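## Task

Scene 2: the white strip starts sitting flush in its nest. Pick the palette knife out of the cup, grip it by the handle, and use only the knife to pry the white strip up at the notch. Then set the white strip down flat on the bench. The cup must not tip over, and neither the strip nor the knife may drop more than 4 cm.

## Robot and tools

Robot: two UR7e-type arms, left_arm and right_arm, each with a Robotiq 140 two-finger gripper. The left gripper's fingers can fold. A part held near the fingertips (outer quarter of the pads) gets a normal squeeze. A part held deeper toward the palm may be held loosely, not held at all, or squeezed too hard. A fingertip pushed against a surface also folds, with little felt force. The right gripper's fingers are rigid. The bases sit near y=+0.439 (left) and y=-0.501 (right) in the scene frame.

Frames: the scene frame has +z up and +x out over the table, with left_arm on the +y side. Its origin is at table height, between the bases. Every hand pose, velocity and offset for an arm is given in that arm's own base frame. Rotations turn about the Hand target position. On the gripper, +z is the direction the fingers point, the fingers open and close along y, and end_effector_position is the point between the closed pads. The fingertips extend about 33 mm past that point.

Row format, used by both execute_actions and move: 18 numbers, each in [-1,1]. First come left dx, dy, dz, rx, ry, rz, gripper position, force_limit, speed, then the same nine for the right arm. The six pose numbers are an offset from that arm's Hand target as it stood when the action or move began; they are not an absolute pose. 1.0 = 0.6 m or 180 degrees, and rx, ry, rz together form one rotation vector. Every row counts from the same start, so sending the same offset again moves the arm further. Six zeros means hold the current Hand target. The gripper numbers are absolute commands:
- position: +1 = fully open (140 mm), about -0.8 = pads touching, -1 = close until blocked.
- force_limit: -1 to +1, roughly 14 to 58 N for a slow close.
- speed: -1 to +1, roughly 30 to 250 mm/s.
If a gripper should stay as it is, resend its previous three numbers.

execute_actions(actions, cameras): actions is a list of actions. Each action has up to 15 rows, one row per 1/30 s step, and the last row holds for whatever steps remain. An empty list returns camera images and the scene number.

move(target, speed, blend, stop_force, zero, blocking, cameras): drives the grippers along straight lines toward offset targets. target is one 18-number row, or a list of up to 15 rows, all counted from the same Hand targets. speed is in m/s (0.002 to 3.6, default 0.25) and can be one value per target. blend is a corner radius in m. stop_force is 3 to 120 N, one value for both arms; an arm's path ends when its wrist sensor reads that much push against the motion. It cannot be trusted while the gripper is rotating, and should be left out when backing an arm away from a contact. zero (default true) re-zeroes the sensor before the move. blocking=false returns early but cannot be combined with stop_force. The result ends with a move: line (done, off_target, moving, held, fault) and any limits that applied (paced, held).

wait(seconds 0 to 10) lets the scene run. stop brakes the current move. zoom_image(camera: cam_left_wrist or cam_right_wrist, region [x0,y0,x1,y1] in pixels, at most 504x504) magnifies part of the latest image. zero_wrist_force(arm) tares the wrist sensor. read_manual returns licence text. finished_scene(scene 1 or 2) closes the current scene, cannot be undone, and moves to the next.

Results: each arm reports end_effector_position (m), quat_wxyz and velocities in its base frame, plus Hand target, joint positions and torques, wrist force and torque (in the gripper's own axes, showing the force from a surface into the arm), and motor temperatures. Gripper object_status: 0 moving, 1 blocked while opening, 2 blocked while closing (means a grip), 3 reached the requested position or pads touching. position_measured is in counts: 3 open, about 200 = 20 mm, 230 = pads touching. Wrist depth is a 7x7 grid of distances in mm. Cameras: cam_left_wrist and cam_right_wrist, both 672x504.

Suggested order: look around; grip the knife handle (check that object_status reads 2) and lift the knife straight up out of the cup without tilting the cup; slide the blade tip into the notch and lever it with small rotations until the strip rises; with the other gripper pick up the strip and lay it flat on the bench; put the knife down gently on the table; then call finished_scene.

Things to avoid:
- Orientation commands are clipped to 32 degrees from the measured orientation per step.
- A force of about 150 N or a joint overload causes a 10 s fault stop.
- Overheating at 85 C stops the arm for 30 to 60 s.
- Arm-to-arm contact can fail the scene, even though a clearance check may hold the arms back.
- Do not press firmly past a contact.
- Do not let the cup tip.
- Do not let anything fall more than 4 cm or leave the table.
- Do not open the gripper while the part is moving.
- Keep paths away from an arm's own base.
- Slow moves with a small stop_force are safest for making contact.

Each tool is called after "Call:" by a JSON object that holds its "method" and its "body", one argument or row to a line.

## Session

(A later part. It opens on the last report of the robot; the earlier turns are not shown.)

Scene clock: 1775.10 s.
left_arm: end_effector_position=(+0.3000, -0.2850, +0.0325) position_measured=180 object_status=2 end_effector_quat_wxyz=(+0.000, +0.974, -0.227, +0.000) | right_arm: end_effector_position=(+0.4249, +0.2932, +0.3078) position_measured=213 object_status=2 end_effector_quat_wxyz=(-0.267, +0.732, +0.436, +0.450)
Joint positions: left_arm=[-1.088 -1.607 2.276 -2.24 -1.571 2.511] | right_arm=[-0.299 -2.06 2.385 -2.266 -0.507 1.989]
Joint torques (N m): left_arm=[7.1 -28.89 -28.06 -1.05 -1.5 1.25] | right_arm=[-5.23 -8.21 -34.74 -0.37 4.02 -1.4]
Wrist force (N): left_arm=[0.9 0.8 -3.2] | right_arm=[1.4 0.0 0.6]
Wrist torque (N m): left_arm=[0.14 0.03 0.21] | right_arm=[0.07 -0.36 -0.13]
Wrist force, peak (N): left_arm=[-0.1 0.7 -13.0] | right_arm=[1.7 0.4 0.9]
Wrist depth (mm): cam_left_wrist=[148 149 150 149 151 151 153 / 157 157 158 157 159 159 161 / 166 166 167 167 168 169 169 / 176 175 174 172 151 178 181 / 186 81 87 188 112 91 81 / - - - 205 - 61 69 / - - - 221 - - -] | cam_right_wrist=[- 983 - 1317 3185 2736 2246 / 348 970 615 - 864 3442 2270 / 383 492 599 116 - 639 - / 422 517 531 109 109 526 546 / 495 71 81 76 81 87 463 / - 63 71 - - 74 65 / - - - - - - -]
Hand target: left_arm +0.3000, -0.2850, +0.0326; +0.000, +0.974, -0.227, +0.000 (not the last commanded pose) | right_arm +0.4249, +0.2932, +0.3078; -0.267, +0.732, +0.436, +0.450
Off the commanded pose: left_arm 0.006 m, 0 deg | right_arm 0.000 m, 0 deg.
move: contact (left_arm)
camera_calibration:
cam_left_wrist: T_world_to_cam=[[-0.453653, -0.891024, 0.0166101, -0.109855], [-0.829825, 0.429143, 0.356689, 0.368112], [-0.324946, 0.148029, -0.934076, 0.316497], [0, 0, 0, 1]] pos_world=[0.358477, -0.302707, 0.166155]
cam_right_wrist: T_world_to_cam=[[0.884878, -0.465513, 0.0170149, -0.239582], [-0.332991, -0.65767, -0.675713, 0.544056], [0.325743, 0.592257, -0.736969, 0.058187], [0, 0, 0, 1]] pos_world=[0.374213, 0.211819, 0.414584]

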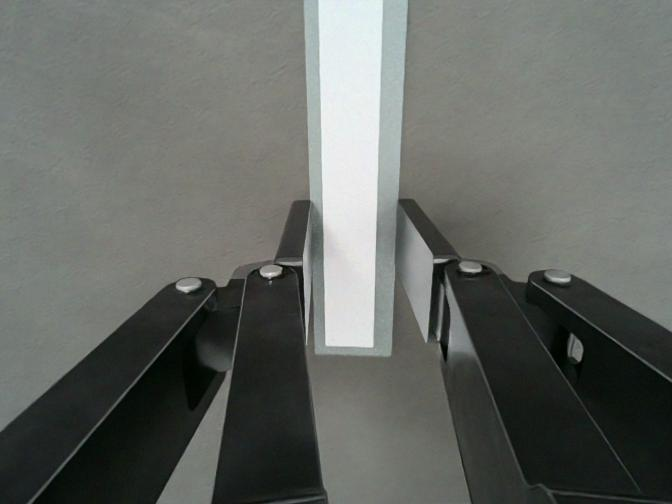

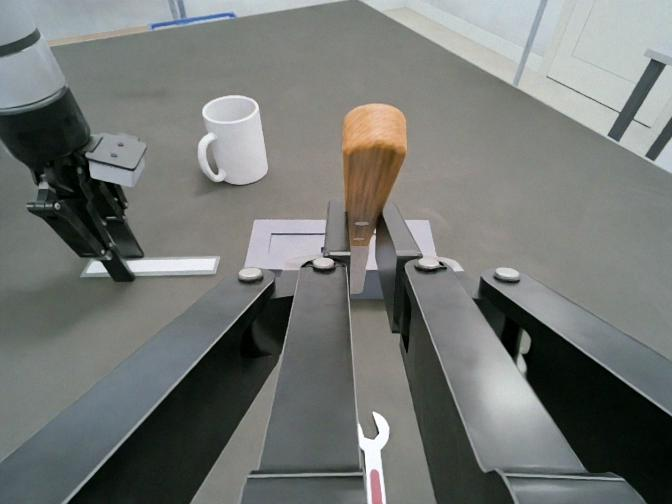

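Call:
{"method": "execute_actions", "body": {
  "actions": [
    [[0,0,0,0,0,0,-0.3,-0.1,-1,0,0,0,0,0,0,-0.98,1,-1]],
    [[0,0,0,0,0,0,-0.15,-0.1,-1,0,0,0,0,0,0,-0.98,1,-1]]
  ],
  "cameras": ["cam_left_wrist","cam_right_wrist"]
}}

Call:
{"method": "zoom_image", "body": {
  "camera": "cam_left_wrist",
  "region": [230, 0, 480, 370]
}}

Call:
{"method": "zoom_image", "body": {
  "camera": "cam_right_wrist",
  "region": [40, 200, 260, 320]
}}

Scene clock: 1782.27 s.
left_arm: end_effector_position=(+0.3000, -0.2850, +0.0326) position_measured=148 object_status=3 end_effector_quat_wxyz=(+0.000, +0.974, -0.227, +0.000) | right_arm: end_effector_position=(+0.4249, +0.2932, +0.3078) position_measured=213 object_status=2 end_effector_quat_wxyz=(-0.267, +0.732, +0.436, +0.450)
Joint positions: left_arm=[-1.088 -1.607 2.276 -2.24 -1.571 2.511] | right_arm=[-0.299 -2.06 2.385 -2.266 -0.507 1.989]
Joint torques (N m): left_arm=[6.94 -29.51 -27.64 -3.87 -1.53 0.8] | right_arm=[-5.85 -7.66 -34.52 -0.47 3.84 -1.3]
Wrist force (N): left_arm=[0.3 0.5 0.1] | right_arm=[1.5 0.2 0.7]
Wrist torque (N m): left_arm=[0.06 -0.09 0.19] | right_arm=[0.13 -0.37 -0.13]
Wrist force, peak (N): left_arm=[0.8 0.7 -3.5] | right_arm=[1.7 0.3 0.9]
Wrist depth (mm): cam_left_wrist=[149 149 149 149 151 151 154 / 157 157 158 161 159 161 161 / 166 168 167 169 169 169 171 / 176 175 146 177 152 178 181 / - 93 86 190 187 85 84 / - 77 - 205 207 61 - / - - - 222 223 - -] | cam_right_wrist=[- - - - - 2634 2294 / 346 - 773 - - - 2200 / 383 512 728 116 - - - / 380 556 506 109 103 556 540 / - - 81 76 81 87 474 / - 63 71 - - 74 65 / - - - - - - -]
Hand target: left_arm +0.3000, -0.2850, +0.0326; +0.000, +0.974, -0.227, +0.000 | right_arm +0.4249, +0.2932, +0.3078; -0.267, +0.732, +0.436, +0.450
Off the commanded pose: left_arm 0.000 m, 0 deg | right_arm 0.000 m, 0 deg.
camera_calibration:
cam_left_wrist: T_world_to_cam=[[-0.453625, -0.891036, 0.0166941, -0.109884], [-0.829838, 0.429152, 0.356649, 0.36809], [-0.324951, 0.147931, -0.934089, 0.316565], [0, 0, 0, 1]] pos_world=[0.358477, -0.302707, 0.166256]
cam_right_wrist: T_world_to_cam=[[0.884878, -0.465513, 0.0170149, -0.239582], [-0.332991, -0.65767, -0.675713, 0.544056], [0.325743, 0.592257, -0.736969, 0.058187], [0, 0, 0, 1]] pos_world=[0.374213, 0.211819, 0.414584]

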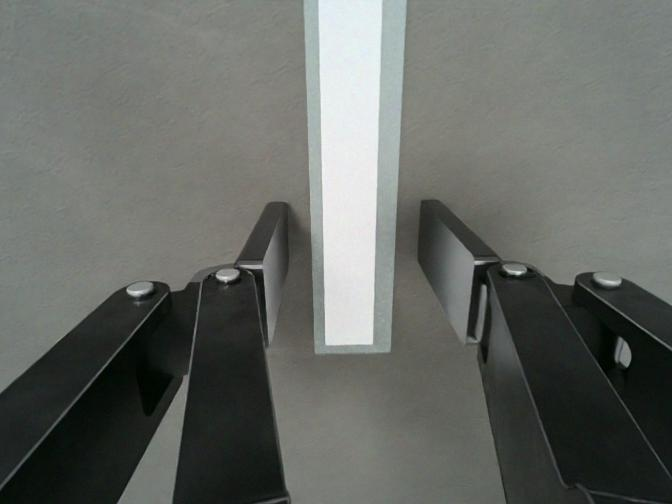

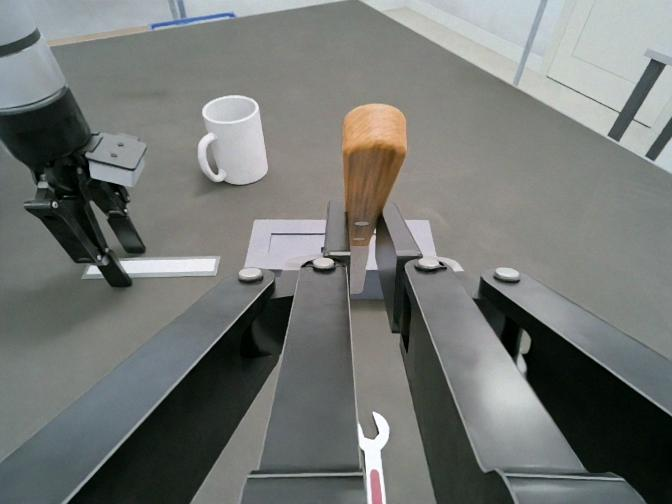

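Scaled by 1.362 from the camera's 672x504 image, which has a finer 960x720 frame.

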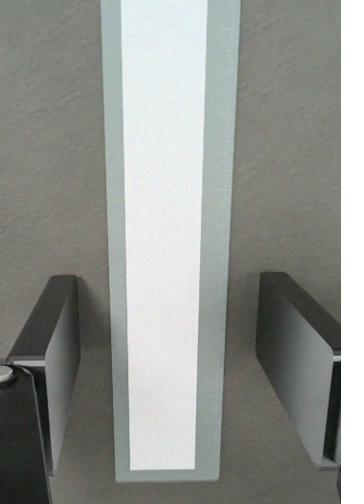

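Scaled by 2.291 from the camera's 672x504 image, which has a finer 960x720 frame.

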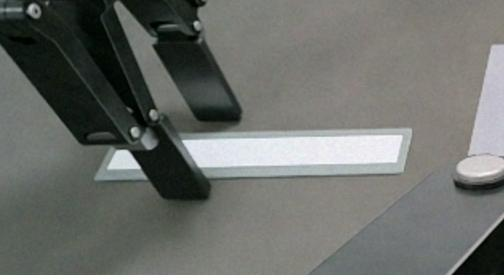

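Call:
{"method": "move", "body": {
  "target": [
    [0,0,0.2,0,0,0,-0.15,-0.1,-1,0,0,0,0,0,0,-0.98,1,-1],
    [0,0.1917,0.4958,0,0,0,-0.15,-0.1,-1,-0.0082,0.0448,0.087,-0.308,0.1666,0,-0.98,1,-1]
  ],
  "speed": [0.1,0.25],
  "blend": 0.02
}}

Call:
{"method": "move", "body": {
  "target": [0,0,0,0,0,0,-0.15,-0.1,-1,0,0,0,0,0,-0.5822,-0.98,1,-1],
  "speed": 0.35,
  "cameras": ["cam_right_wrist","cam_left_wrist"]
}}

Scene clock: 1817.23 s.
left_arm: end_effector_position=(+0.3000, -0.1700, +0.3300) position_measured=148 object_status=3 end_effector_quat_wxyz=(+0.000, +0.974, -0.227, +0.000) | right_arm: end_effector_position=(+0.4200, +0.3200, +0.3600) position_measured=213 object_status=2 end_effector_quat_wxyz=(+0.000, +0.859, +0.512, +0.001)
Joint positions: left_arm=[-0.913 -1.967 1.744 -1.347 -1.571 2.686] | right_arm=[0.396 -1.506 1.289 -1.356 -1.571 2.463]
Joint torques (N m): left_arm=[7.48 -17.49 -33.92 -1.15 -1.68 1.21] | right_arm=[7.25 -22.06 -34.85 0.38 -2.7 2.07]
Wrist force (N): left_arm=[0.4 0.5 -0.2] | right_arm=[-0.1 0.2 -0.2]
Wrist torque (N m): left_arm=[0.07 -0.10 0.10] | right_arm=[0.05 -0.02 -0.20]
Wrist force, peak (N): left_arm=[0.6 0.8 -0.3] | right_arm=[1.5 -0.2 1.1]
Wrist depth (mm): cam_left_wrist=[422 410 409 - - 425 425 / - - 428 450 433 442 - / - - 480 - 464 472 - / 492 - 115 - 135 494 465 / - 93 81 - 120 85 84 / - 77 - 511 - 61 - / - - - 413 - - -] | cam_right_wrist=[- 421 430 428 470 451 436 / - - 466 99 464 455 467 / 496 496 488 116 488 455 - / 527 - 522 109 109 - - / - - 81 76 81 87 546 / - 63 71 - - 74 65 / - - - - - - -]
Hand target: left_arm +0.3000, -0.1700, +0.3300; +0.000, +0.974, -0.227, +0.000 | right_arm +0.4200, +0.3201, +0.3600; +0.000, +0.859, +0.512, +0.001
Off the commanded pose: left_arm 0.000 m, 0 deg | right_arm 0.000 m, 0 deg.
move: done

Scene clock: 1820.70 s.
left_arm: end_effector_position=(+0.3000, -0.1700, +0.3300) position_measured=148 object_status=3 end_effector_quat_wxyz=(+0.000, +0.974, -0.227, +0.000) | right_arm: end_effector_position=(+0.4200, +0.3200, +0.3600) position_measured=213 object_status=2 end_effector_quat_wxyz=(+0.001, +0.930, -0.368, +0.000)
Joint positions: left_arm=[-0.912 -1.967 1.744 -1.347 -1.571 2.686] | right_arm=[0.397 -1.503 1.285 -1.352 -1.572 4.292]
Joint torques (N m): left_arm=[7.41 1.95 -33.02 -1.23 -1.74 1.19] | right_arm=[6.5 -23.22 -35.27 -0.03 -2.88 2.19]
Wrist force (N): left_arm=[0.3 0.4 -0.2] | right_arm=[0.0 0.1 -0.3]
Wrist torque (N m): left_arm=[0.04 -0.08 0.10] | right_arm=[0.01 -0.04 -0.19]
Wrist force, peak (N): left_arm=[0.3 0.8 -0.2] | right_arm=[-0.4 0.5 -0.2]
Wrist depth (mm): cam_left_wrist=[414 402 410 - - - - / 435 444 450 - 428 - - / 470 463 474 474 472 479 - / 483 499 118 486 136 - - / - 93 81 538 121 85 84 / - 77 - 508 - 61 - / - - - 410 - - -] | cam_right_wrist=[447 433 - - 427 437 428 / 464 - 472 453 463 448 - / 486 438 492 128 480 504 489 / - - - 109 109 524 - / 547 71 81 76 81 87 70 / - 63 71 - - 74 65 / - - - - - - -]
Hand target: left_arm +0.3000, -0.1700, +0.3300; +0.000, +0.974, -0.227, +0.000 | right_arm +0.4200, +0.3201, +0.3600; +0.001, +0.930, -0.368, +0.000
Off the commanded pose: left_arm 0.000 m, 0 deg | right_arm 0.000 m, 0 deg.
move: done
camera_calibration:
cam_left_wrist: T_world_to_cam=[[-0.453625, -0.891036, 0.0166941, -0.0123358], [-0.829838, 0.429152, 0.356649, 0.212544], [-0.324951, 0.147931, -0.934089, 0.577304], [0, 0, 0, 1]] pos_world=[0.358377, -0.187607, 0.463656]
cam_right_wrist: T_world_to_cam=[[-0.669382, -0.742914, -0.00260016, 0.524958], [-0.696452, 0.626293, 0.350301, -0.032326], [-0.258615, 0.236296, -0.936634, 0.513651], [0, 0, 0, 1]] pos_world=[0.461722, 0.28887, 0.493791]

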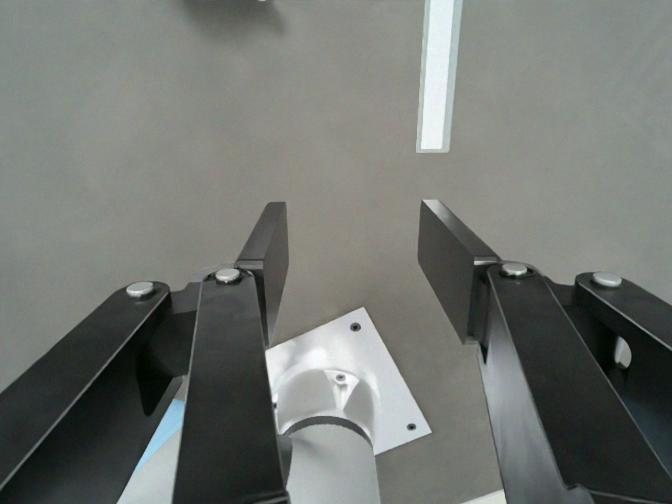

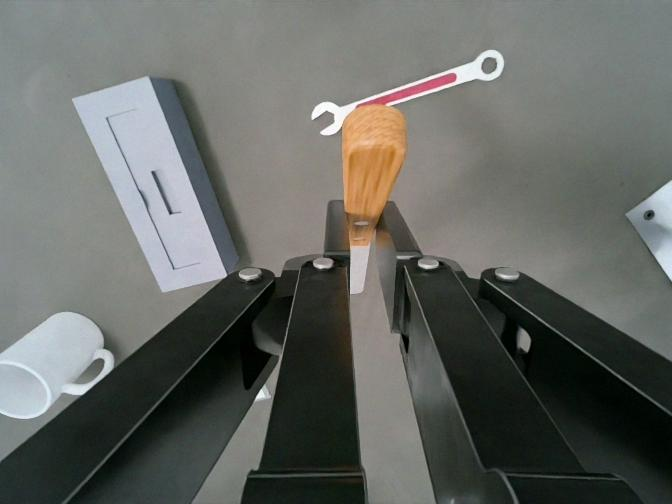

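Call:
{"method": "move", "body": {
  "target": [0,0,0,0,0,0,-0.15,-0.1,-1,0.0162,0.1445,-0.4,0.2099,0.2236,0,-0.98,1,-1],
  "speed": 0.2,
  "cameras": ["cam_right_wrist","cam_left_wrist"]
}}

Scene clock: 1832.93 s.
left_arm: end_effector_position=(+0.3000, -0.1700, +0.3300) position_measured=148 object_status=3 end_effector_quat_wxyz=(+0.000, +0.974, -0.227, +0.000) | right_arm: end_effector_position=(+0.4297, +0.4067, +0.1201) position_measured=213 object_status=2 end_effector_quat_wxyz=(-0.170, +0.824, -0.326, -0.431)
Joint positions: left_arm=[-0.912 -1.967 1.744 -1.347 -1.571 2.686] | right_arm=[0.157 -1.042 1.477 -1.283 -0.867 3.776]
Joint torques (N m): left_arm=[7.95 4.75 -32.7 -1.29 -1.76 1.23] | right_arm=[-8.22 -40.2 -30.13 2.22 3.69 -1.9]
Wrist force (N): left_arm=[0.3 0.4 -0.2] | right_arm=[-0.9 -0.1 -0.4]
Wrist torque (N m): left_arm=[0.04 -0.08 0.10] | right_arm=[0.07 -0.03 0.18]
Wrist force, peak (N): left_arm=[0.4 0.7 -0.3] | right_arm=[0.1 0.9 -1.0]
Wrist depth (mm): cam_left_wrist=[- - 418 - 425 421 423 / - 445 437 443 447 438 454 / - 469 458 470 454 476 455 / 494 - 115 494 135 505 517 / - 93 81 530 135 85 84 / - 77 - 517 - 61 - / - - - 412 - - -] | cam_right_wrist=[- 176 197 197 196 196 196 / 155 175 244 227 240 253 253 / 352 236 362 128 361 337 364 / 369 - - 109 109 547 1166 / 2270 - 81 76 81 87 2200 / - 63 71 - - 74 65 / - - - - - - -]
Hand target: left_arm +0.3000, -0.1700, +0.3300; +0.000, +0.974, -0.227, +0.000 | right_arm +0.4297, +0.4068, +0.1200; -0.170, +0.824, -0.326, -0.431
Off the commanded pose: left_arm 0.000 m, 0 deg | right_arm 0.000 m, 0 deg.
move: done
camera_calibration:
cam_left_wrist: T_world_to_cam=[[-0.453625, -0.891036, 0.0166941, -0.0123795], [-0.829838, 0.429152, 0.356649, 0.21267], [-0.324951, 0.147931, -0.934089, 0.577351], [0, 0, 0, 1]] pos_world=[0.358477, -0.187707, 0.463656]
cam_right_wrist: T_world_to_cam=[[-0.677532, -0.735274, -0.0179804, 0.597438], [-0.193628, 0.154732, 0.968796, -0.0943861], [-0.709548, 0.659872, -0.247205, 0.209626], [0, 0, 0, 1]] pos_world=[0.535247, 0.315558, 0.154004]

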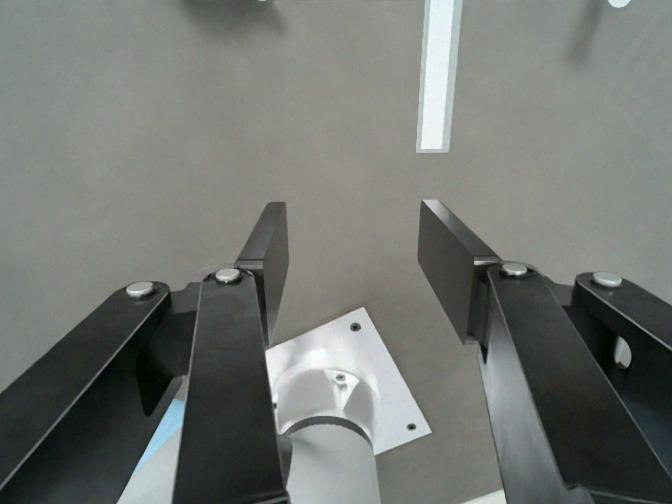

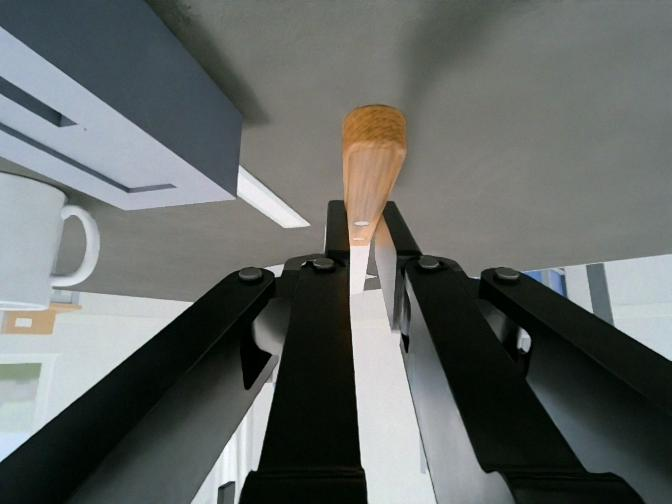

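Call:
{"method": "move", "body": {
  "target": [0,0,0,0,0,0,-0.15,-0.1,-1,0,0,-0.125,0,0,0,-0.98,1,-1],
  "speed": 0.08
}}

Call:
{"method": "move", "body": {
  "target": [0,0,0,0,0,0,-0.15,-0.1,-1,0,0,-0.035,0,0,0,-0.98,1,-1],
  "speed": 0.006,
  "stop_force": 3,
  "cameras": ["cam_right_wrist"]
}}

Scene clock: 1838.67 s.
left_arm: end_effector_position=(+0.3000, -0.1700, +0.3300) position_measured=148 object_status=3 end_effector_quat_wxyz=(+0.000, +0.974, -0.227, +0.000) | right_arm: end_effector_position=(+0.4297, +0.4067, +0.0452) position_measured=213 object_status=2 end_effector_quat_wxyz=(-0.170, +0.824, -0.326, -0.431)
Joint positions: left_arm=[-0.912 -1.967 1.744 -1.347 -1.571 2.686] | right_arm=[0.157 -0.954 1.551 -1.444 -0.867 3.776]
Joint torques (N m): left_arm=[7.45 4.93 -32.74 -1.31 -1.58 1.34] | right_arm=[4.71 -42.51 -10.99 -3.37 3.99 2.18]
Wrist force (N): left_arm=[0.1 0.5 -0.3] | right_arm=[-1.0 0.1 -0.3]
Wrist torque (N m): left_arm=[0.07 -0.05 0.11] | right_arm=[0.11 0.00 0.12]
Wrist force, peak (N): left_arm=[0.6 0.6 -0.4] | right_arm=[-1.8 0.1 -0.9]
Wrist depth (mm): cam_left_wrist=[418 - - 416 422 424 - / 445 440 - - - - 473 / - 468 - 469 490 473 472 / - 525 124 - 136 117 - / - 93 81 - 121 85 84 / - 77 - 512 - 61 - / - - - 411 - - -] | cam_right_wrist=[- 106 101 106 105 105 101 / 131 139 139 123 130 131 130 / 137 161 187 143 186 185 185 / 135 - - 109 109 279 321 / - 71 81 76 81 87 81 / - 63 71 - - 74 65 / - - - - - - -]
Hand target: left_arm +0.3000, -0.1700, +0.3300; +0.000, +0.974, -0.227, +0.000 | right_arm +0.4297, +0.4068, +0.0450; -0.170, +0.824, -0.326, -0.431
Off the commanded pose: left_arm 0.000 m, 0 deg | right_arm 0.000 m, 0 deg.
move: done

Scene clock: 1842.13 s.
left_arm: end_effector_position=(+0.3000, -0.1700, +0.3300) position_measured=148 object_status=3 end_effector_quat_wxyz=(+0.000, +0.974, -0.227, +0.000) | right_arm: end_effector_position=(+0.4297, +0.4068, +0.0315) position_measured=213 object_status=2 end_effector_quat_wxyz=(-0.170, +0.824, -0.326, -0.431)
Joint positions: left_arm=[-0.912 -1.967 1.744 -1.347 -1.571 2.686] | right_arm=[0.157 -0.936 1.561 -1.472 -0.867 3.776]
Joint torques (N m): left_arm=[7.23 4.92 -32.68 -1.31 -1.67 1.24] | right_arm=[6.77 -54.68 -27.77 1.84 3.1 2.03]
Wrist force (N): left_arm=[0.2 0.6 -0.2] | right_arm=[-3.0 0.0 -2.4]
Wrist torque (N m): left_arm=[0.08 -0.07 0.10] | right_arm=[0.13 -0.16 0.11]
Wrist force, peak (N): left_arm=[0.4 0.7 -0.4] | right_arm=[-3.9 0.4 -2.6]
Wrist depth (mm): cam_left_wrist=[412 - 418 408 435 416 452 / 435 423 - - 450 447 437 / 442 - - 453 469 463 484 / 493 - 115 - 135 - 510 / - 93 80 - 121 85 84 / - 77 - 509 - 61 - / - - - 413 - - -] | cam_right_wrist=[- 83 83 - 83 87 91 / - 108 115 102 108 108 114 / 136 155 154 129 153 153 153 / 136 153 233 109 205 264 263 / - 71 81 76 81 87 81 / - 63 71 - - 74 65 / - - - - - - -]
Hand target: left_arm +0.3000, -0.1700, +0.3300; +0.000, +0.974, -0.227, +0.000 | right_arm +0.4297, +0.4068, +0.0315; -0.170, +0.824, -0.326, -0.431 (not the last commanded pose)
Off the commanded pose: left_arm 0.000 m, 0 deg | right_arm 0.007 m, 0 deg.
move: contact (right_arm)
camera_calibration:
cam_right_wrist: T_world_to_cam=[[-0.677486, -0.735316, -0.0179805, 0.595905], [-0.19335, 0.154452, 0.968896, -0.0085363], [-0.709668, 0.65989, -0.246812, 0.187666], [0, 0, 0, 1]] pos_world=[0.535247, 0.315658, 0.0653037]
Images, in order (width x height): cam_right_wrist 672x504.

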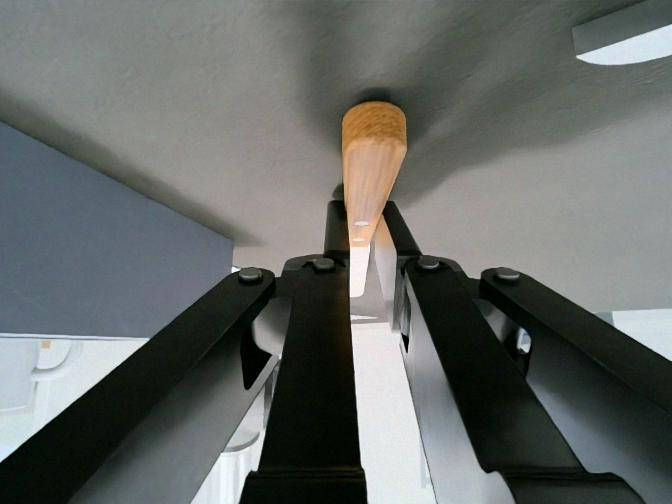

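Call:
{"method": "execute_actions", "body": {
  "actions": [
    [[0,0,0,0,0,0,-0.15,-0.1,-1,0,0,0,0,0,0,-0.6,1,-1]],
    [[0,0,0,0,0,0,-0.15,-0.1,-1,0,0,0,0,0,0,-0.5,1,-1]],
    [[0,0,0,0,0,0,-0.15,-0.1,-1,0,0,0,0,0,0,-0.38,1,-1]],
    [[0,0,0,0,0,0,-0.15,-0.1,-1,0,0,0,0,0,0,-0.3,1,-1]]
  ],
  "cameras": ["cam_right_wrist"]
}}

Scene clock: 1850.07 s.
left_arm: end_effector_position=(+0.3000, -0.1700, +0.3300) position_measured=148 object_status=3 end_effector_quat_wxyz=(+0.000, +0.974, -0.227, +0.000) | right_arm: end_effector_position=(+0.4297, +0.4068, +0.0315) position_measured=167 object_status=3 end_effector_quat_wxyz=(-0.170, +0.824, -0.326, -0.431)
Joint positions: left_arm=[-0.912 -1.967 1.744 -1.347 -1.571 2.686] | right_arm=[0.157 -0.936 1.561 -1.472 -0.867 3.776]
Joint torques (N m): left_arm=[6.73 5.18 -33.17 -1.21 -1.55 1.25] | right_arm=[2.03 -54.19 -28.86 1.37 1.39 2.17]
Wrist force (N): left_arm=[0.2 0.5 -0.1] | right_arm=[-1.4 -0.1 -0.6]
Wrist torque (N m): left_arm=[0.06 -0.07 0.10] | right_arm=[0.07 0.01 0.12]
Wrist force, peak (N): left_arm=[0.4 0.6 -0.4] | right_arm=[-3.8 0.0 -2.5]
Wrist depth (mm): cam_left_wrist=[- 416 - - 426 424 414 / 445 - - 442 437 - - / 459 472 - - - - - / 490 493 115 - 134 - - / - 93 81 - 121 85 84 / - 77 - 510 - 61 - / - - - 410 - - -] | cam_right_wrist=[- 83 83 - 83 87 91 / - 108 115 102 108 108 114 / 136 155 154 150 154 140 153 / 135 159 207 206 149 231 264 / - 76 87 728 - 76 81 / - 67 - 741 - - 75 / - 63 - - - - -]
Hand target: left_arm +0.3000, -0.1700, +0.3300; +0.000, +0.974, -0.227, +0.000 | right_arm +0.4297, +0.4068, +0.0315; -0.170, +0.824, -0.326, -0.431
Off the commanded pose: left_arm 0.000 m, 0 deg | right_arm 0.000 m, 0 deg.
camera_calibration:
cam_right_wrist: T_world_to_cam=[[-0.677473, -0.735326, -0.0180472, 0.595906], [-0.193397, 0.154402, 0.968895, -0.00849495], [-0.709668, 0.65989, -0.246813, 0.187666], [0, 0, 0, 1]] pos_world=[0.535247, 0.315658, 0.0653035]
Images, in order (width x height): cam_right_wrist 672x504.

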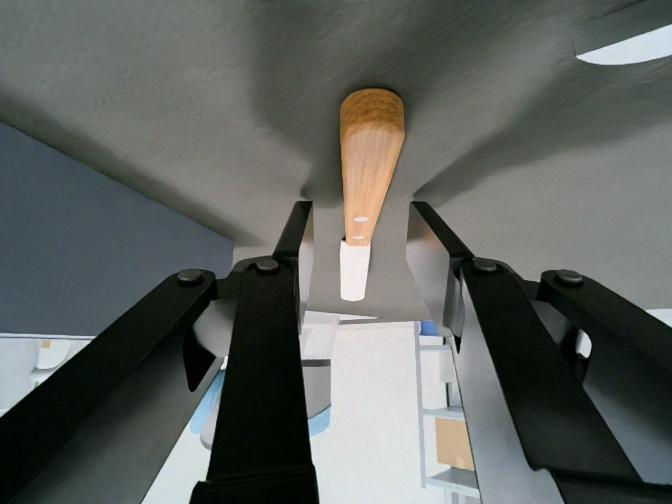

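Call:
{"method": "move", "body": {
  "target": [
    [0,0,0,0,0,0,-0.15,-0.1,-1,0,0,0.08,0,0,0,-0.3,1,-1],
    [0,0,0,0,0,0,-0.15,-0.1,-1,0.02,-0.12,0.4,0,0,0,-0.3,1,-1]
  ],
  "speed": [0.04,0.2],
  "blend": 0.02,
  "cameras": ["cam_right_wrist","cam_left_wrist"]
}}

Scene clock: 1861.70 s.
left_arm: end_effector_position=(+0.3000, -0.1700, +0.3300) position_measured=148 object_status=3 end_effector_quat_wxyz=(+0.000, +0.974, -0.227, +0.000) | right_arm: end_effector_position=(+0.4417, +0.3348, +0.2714) position_measured=167 object_status=3 end_effector_quat_wxyz=(-0.170, +0.824, -0.326, -0.431)
Joint positions: left_arm=[-0.912 -1.967 1.744 -1.347 -1.571 2.686] | right_arm=[0.043 -1.151 1.23 -0.861 -0.945 3.671]
Joint torques (N m): left_arm=[7.05 4.83 -33.09 -1.42 -1.63 1.17] | right_arm=[-8.6 -36.77 -32.74 2.11 -1.75 -1.89]
Wrist force (N): left_arm=[0.3 0.4 -0.2] | right_arm=[-1.2 0.1 -0.5]
Wrist torque (N m): left_arm=[0.03 -0.08 0.10] | right_arm=[0.11 -0.05 0.17]
Wrist force, peak (N): left_arm=[0.4 0.6 -0.4] | right_arm=[-2.2 0.8 -1.6]
Wrist depth (mm): cam_left_wrist=[416 409 415 - 423 415 - / - - - 441 445 457 - / 482 - 474 466 468 463 469 / 496 - 124 - 136 - 499 / - 93 81 - 121 85 84 / - 77 - 509 - 61 - / - - - 410 - - -] | cam_right_wrist=[- 325 390 365 - 382 389 / 445 - 483 483 504 - 467 / - - 680 669 671 - 3092 / - - - 141 127 2113 2134 / - 76 87 3233 - 76 81 / - 67 - 3283 - - 74 / - 63 - - - - -]
Hand target: left_arm +0.3000, -0.1700, +0.3300; +0.000, +0.974, -0.227, +0.000 | right_arm +0.4417, +0.3348, +0.2715; -0.170, +0.824, -0.326, -0.431
Off the commanded pose: left_arm 0.000 m, 0 deg | right_arm 0.000 m, 0 deg.
move: done
camera_calibration:
cam_left_wrist: T_world_to_cam=[[-0.453625, -0.891036, 0.0166941, -0.0123795], [-0.829838, 0.429152, 0.356649, 0.21267], [-0.324951, 0.147931, -0.934089, 0.577351], [0, 0, 0, 1]] pos_world=[0.358477, -0.187707, 0.463656]
cam_right_wrist: T_world_to_cam=[[-0.677472, -0.735327, -0.0180458, 0.555421], [-0.193465, 0.154466, 0.968871, -0.227466], [-0.70965, 0.659874, -0.246907, 0.302927], [0, 0, 0, 1]] pos_world=[0.547247, 0.243658, 0.305203]

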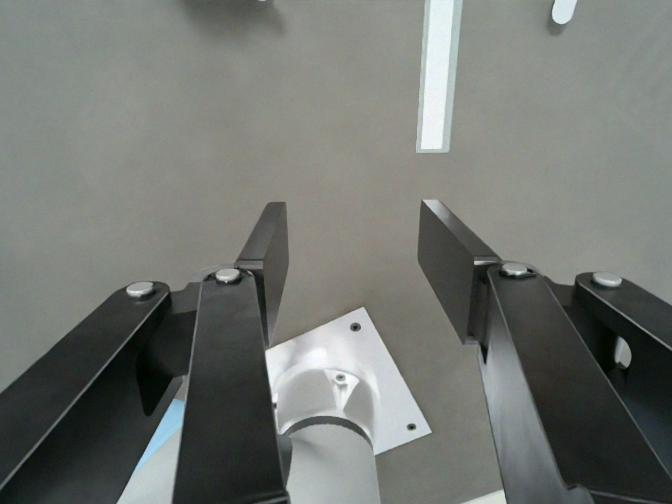

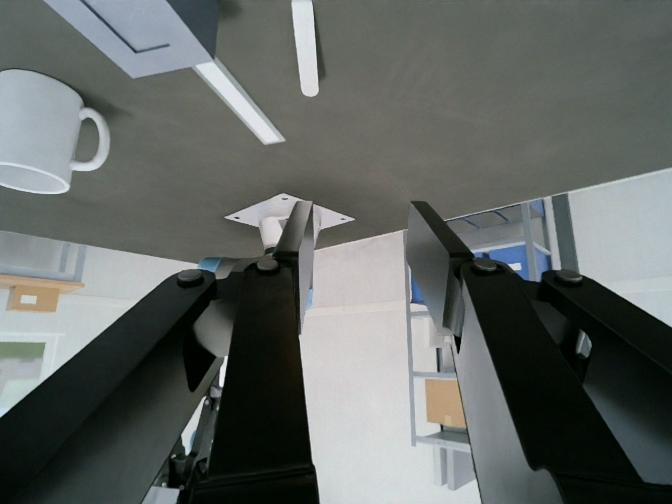

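Call:
{"method": "finished_scene", "body": {
  "scene": 2
}}

The scene is finished: the task was done.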